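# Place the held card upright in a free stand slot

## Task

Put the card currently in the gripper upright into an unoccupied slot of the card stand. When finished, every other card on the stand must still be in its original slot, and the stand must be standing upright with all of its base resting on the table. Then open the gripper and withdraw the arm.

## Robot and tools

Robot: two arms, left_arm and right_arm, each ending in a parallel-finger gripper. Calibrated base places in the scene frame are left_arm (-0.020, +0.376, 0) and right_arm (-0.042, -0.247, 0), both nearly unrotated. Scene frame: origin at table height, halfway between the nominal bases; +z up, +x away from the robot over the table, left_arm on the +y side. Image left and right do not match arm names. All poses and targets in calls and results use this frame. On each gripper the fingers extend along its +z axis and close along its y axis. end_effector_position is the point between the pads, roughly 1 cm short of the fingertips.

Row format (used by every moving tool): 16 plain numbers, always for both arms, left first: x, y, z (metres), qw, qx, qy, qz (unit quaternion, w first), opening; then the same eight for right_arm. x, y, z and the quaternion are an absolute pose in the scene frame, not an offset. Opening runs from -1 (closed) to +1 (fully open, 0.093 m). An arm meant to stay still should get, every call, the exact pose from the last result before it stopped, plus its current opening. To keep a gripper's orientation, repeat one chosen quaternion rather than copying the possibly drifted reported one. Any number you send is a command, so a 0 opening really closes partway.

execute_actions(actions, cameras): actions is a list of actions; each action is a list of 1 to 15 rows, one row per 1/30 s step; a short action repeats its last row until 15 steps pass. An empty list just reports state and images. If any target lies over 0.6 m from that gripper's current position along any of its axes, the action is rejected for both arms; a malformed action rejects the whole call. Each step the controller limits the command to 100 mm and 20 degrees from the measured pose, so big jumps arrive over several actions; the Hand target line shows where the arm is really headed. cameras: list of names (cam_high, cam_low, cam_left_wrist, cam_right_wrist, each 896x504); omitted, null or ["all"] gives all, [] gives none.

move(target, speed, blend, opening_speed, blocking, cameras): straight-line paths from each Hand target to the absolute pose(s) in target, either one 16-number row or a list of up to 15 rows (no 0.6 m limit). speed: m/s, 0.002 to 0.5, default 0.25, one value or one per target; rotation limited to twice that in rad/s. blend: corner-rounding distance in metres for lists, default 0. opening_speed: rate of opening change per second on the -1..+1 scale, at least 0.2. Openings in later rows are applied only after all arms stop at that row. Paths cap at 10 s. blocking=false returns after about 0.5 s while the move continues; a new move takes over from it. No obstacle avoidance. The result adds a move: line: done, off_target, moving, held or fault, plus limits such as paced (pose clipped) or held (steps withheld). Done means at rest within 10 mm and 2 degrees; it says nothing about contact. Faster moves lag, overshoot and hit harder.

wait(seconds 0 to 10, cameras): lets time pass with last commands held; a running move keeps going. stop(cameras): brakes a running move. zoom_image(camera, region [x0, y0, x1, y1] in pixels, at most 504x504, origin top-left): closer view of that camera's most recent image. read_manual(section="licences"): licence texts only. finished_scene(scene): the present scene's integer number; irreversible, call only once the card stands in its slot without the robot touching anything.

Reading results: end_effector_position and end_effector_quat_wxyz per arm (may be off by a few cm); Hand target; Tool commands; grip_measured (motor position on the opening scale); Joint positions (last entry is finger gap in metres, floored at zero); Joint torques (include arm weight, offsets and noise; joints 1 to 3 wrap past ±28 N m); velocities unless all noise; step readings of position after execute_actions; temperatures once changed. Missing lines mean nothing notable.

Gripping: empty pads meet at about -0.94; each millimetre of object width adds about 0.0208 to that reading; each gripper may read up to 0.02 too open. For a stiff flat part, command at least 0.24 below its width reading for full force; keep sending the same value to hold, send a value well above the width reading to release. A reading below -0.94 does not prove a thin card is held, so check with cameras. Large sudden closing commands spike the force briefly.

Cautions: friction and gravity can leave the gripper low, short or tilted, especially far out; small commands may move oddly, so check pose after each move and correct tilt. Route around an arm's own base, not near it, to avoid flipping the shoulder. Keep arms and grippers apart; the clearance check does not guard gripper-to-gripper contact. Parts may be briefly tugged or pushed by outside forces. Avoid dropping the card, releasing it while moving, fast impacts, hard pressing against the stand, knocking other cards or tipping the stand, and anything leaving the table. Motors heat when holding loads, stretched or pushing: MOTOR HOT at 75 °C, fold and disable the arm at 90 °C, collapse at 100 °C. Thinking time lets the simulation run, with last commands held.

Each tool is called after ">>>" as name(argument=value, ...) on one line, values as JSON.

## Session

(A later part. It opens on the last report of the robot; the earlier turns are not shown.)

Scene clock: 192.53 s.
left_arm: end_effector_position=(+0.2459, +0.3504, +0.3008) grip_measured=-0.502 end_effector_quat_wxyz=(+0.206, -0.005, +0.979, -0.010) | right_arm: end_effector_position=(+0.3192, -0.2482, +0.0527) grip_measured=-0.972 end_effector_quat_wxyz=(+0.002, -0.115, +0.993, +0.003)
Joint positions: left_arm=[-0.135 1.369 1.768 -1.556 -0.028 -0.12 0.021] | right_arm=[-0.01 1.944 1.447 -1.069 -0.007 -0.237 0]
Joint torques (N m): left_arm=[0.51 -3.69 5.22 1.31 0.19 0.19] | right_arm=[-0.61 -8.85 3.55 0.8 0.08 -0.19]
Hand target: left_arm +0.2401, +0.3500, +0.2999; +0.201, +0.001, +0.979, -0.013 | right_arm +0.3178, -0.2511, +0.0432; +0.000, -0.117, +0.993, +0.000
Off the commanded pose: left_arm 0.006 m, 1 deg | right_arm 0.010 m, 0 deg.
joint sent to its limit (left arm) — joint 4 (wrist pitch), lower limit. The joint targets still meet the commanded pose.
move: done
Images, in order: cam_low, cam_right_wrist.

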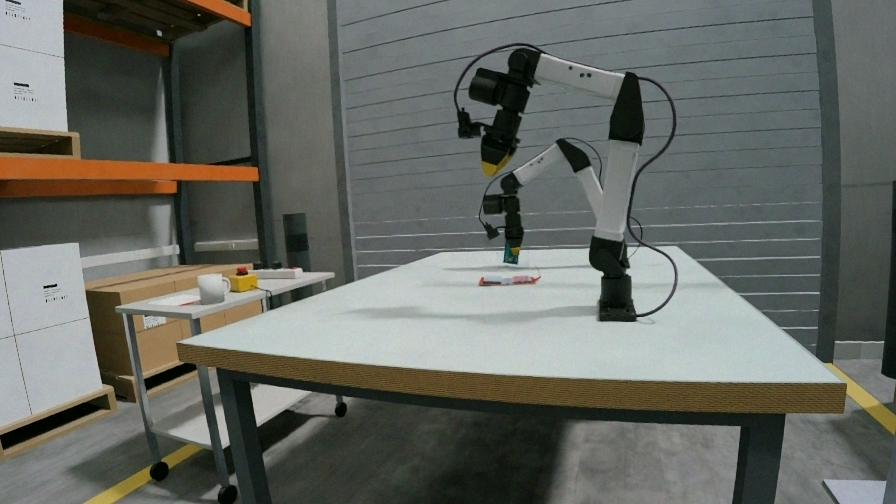

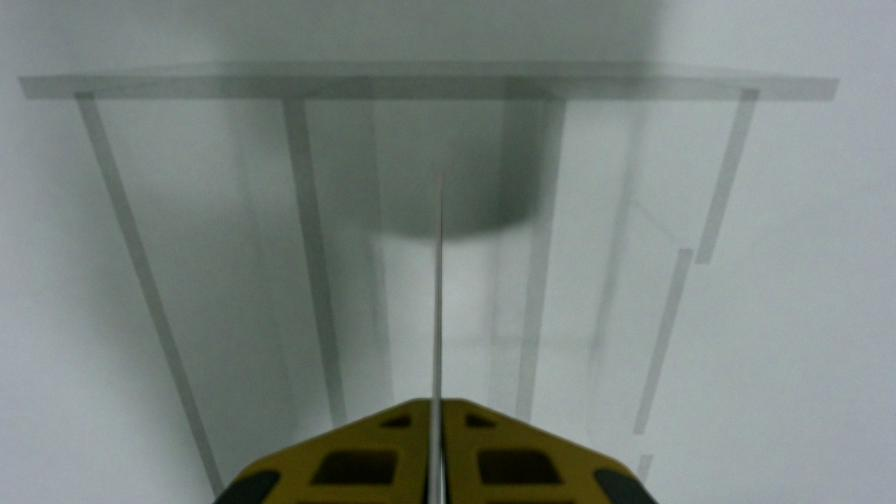

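>>> move(target=[[0.24,0.35,0.30,0.2,0.001,0.98,-0.013,-0.5,0.318,-0.2512,0.049,0,-0.1167,0.9932,0,-1],[0.24,0.35,0.30,0.2,0.001,0.98,-0.013,-0.5,0.318,-0.2512,0.049,0,-0.1167,0.9932,0,-0.5],[0.24,0.35,0.30,0.2,0.001,0.98,-0.013,-0.5,0.318,-0.2512,0.15,0,-0.1167,0.9932,0,-0.5]], speed=0.1, opening_speed=0.8)

>>> zoom_image(camera="cam_low", region=[450, 190, 570, 290])

Scene clock: 201.17 s.
left_arm: end_effector_position=(+0.2459, +0.3504, +0.3008) grip_measured=-0.502 end_effector_quat_wxyz=(+0.206, -0.005, +0.979, -0.010) | right_arm: end_effector_position=(+0.3161, -0.2480, +0.1357) grip_measured=-0.502 end_effector_quat_wxyz=(-0.017, -0.115, +0.993, +0.006)
Joint positions: left_arm=[-0.135 1.369 1.768 -1.556 -0.028 -0.12 0.021] | right_arm=[-0.01 1.939 1.771 -1.437 -0.008 -0.237 0.021]
Joint torques (N m): left_arm=[0.51 -3.7 5.19 1.32 0.19 0.19] | right_arm=[-0.59 -11.77 7.6 0.16 0.09 -0.18]
Hand target: left_arm +0.2401, +0.3500, +0.2999; +0.201, +0.001, +0.979, -0.013 | right_arm +0.3177, -0.2511, +0.1497; +0.000, -0.117, +0.993, +0.000
Off the commanded pose: left_arm 0.006 m, 1 deg | right_arm 0.015 m, 2 deg.
joint sent to its limit (left arm) — joint 4 (wrist pitch), lower limit. The joint targets still meet the commanded pose.
move: off_target (right_arm)

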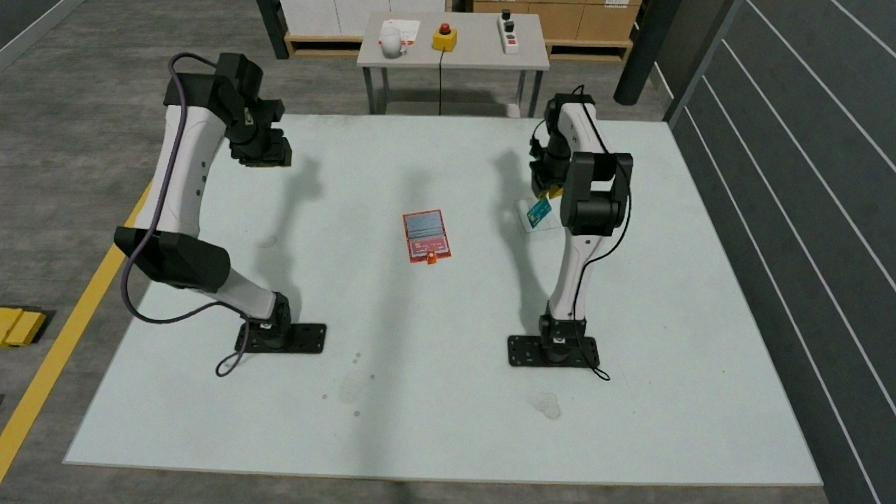

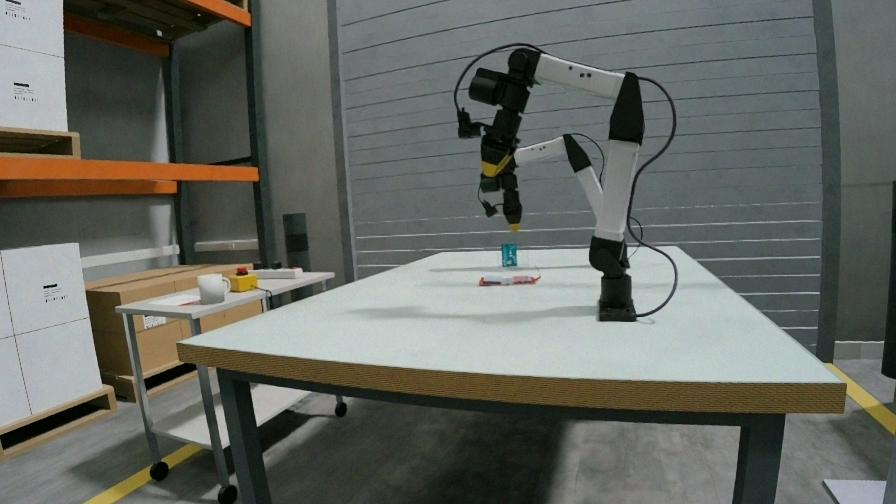

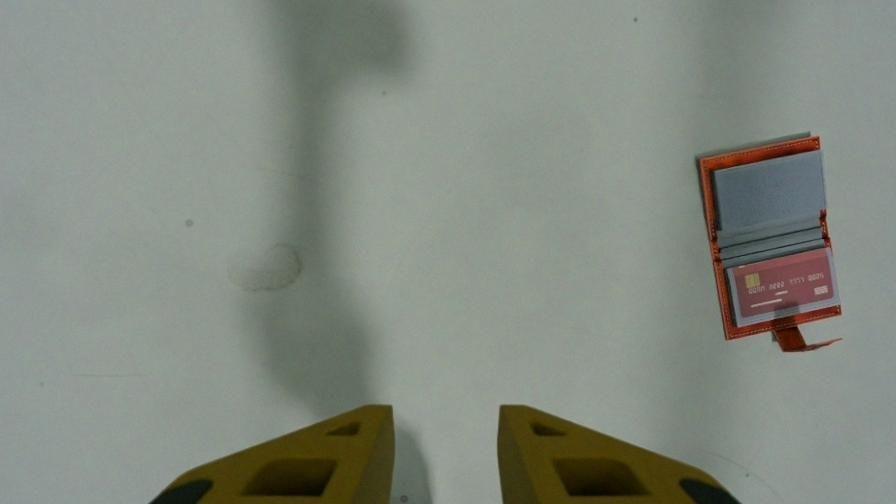

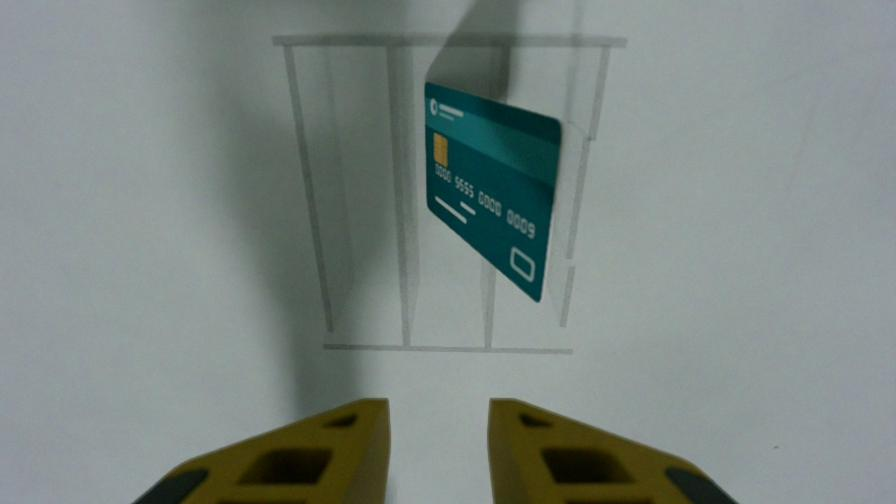

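Scaled by 4.200 from the camera's 896x504 image, which has a finer 1280x720 frame.

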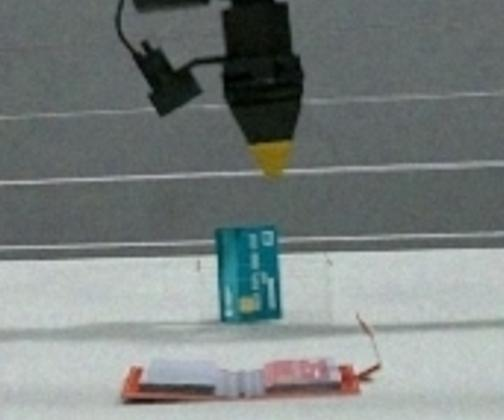

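>>> finished_scene(scene=2)

The scene is finished: the task was done.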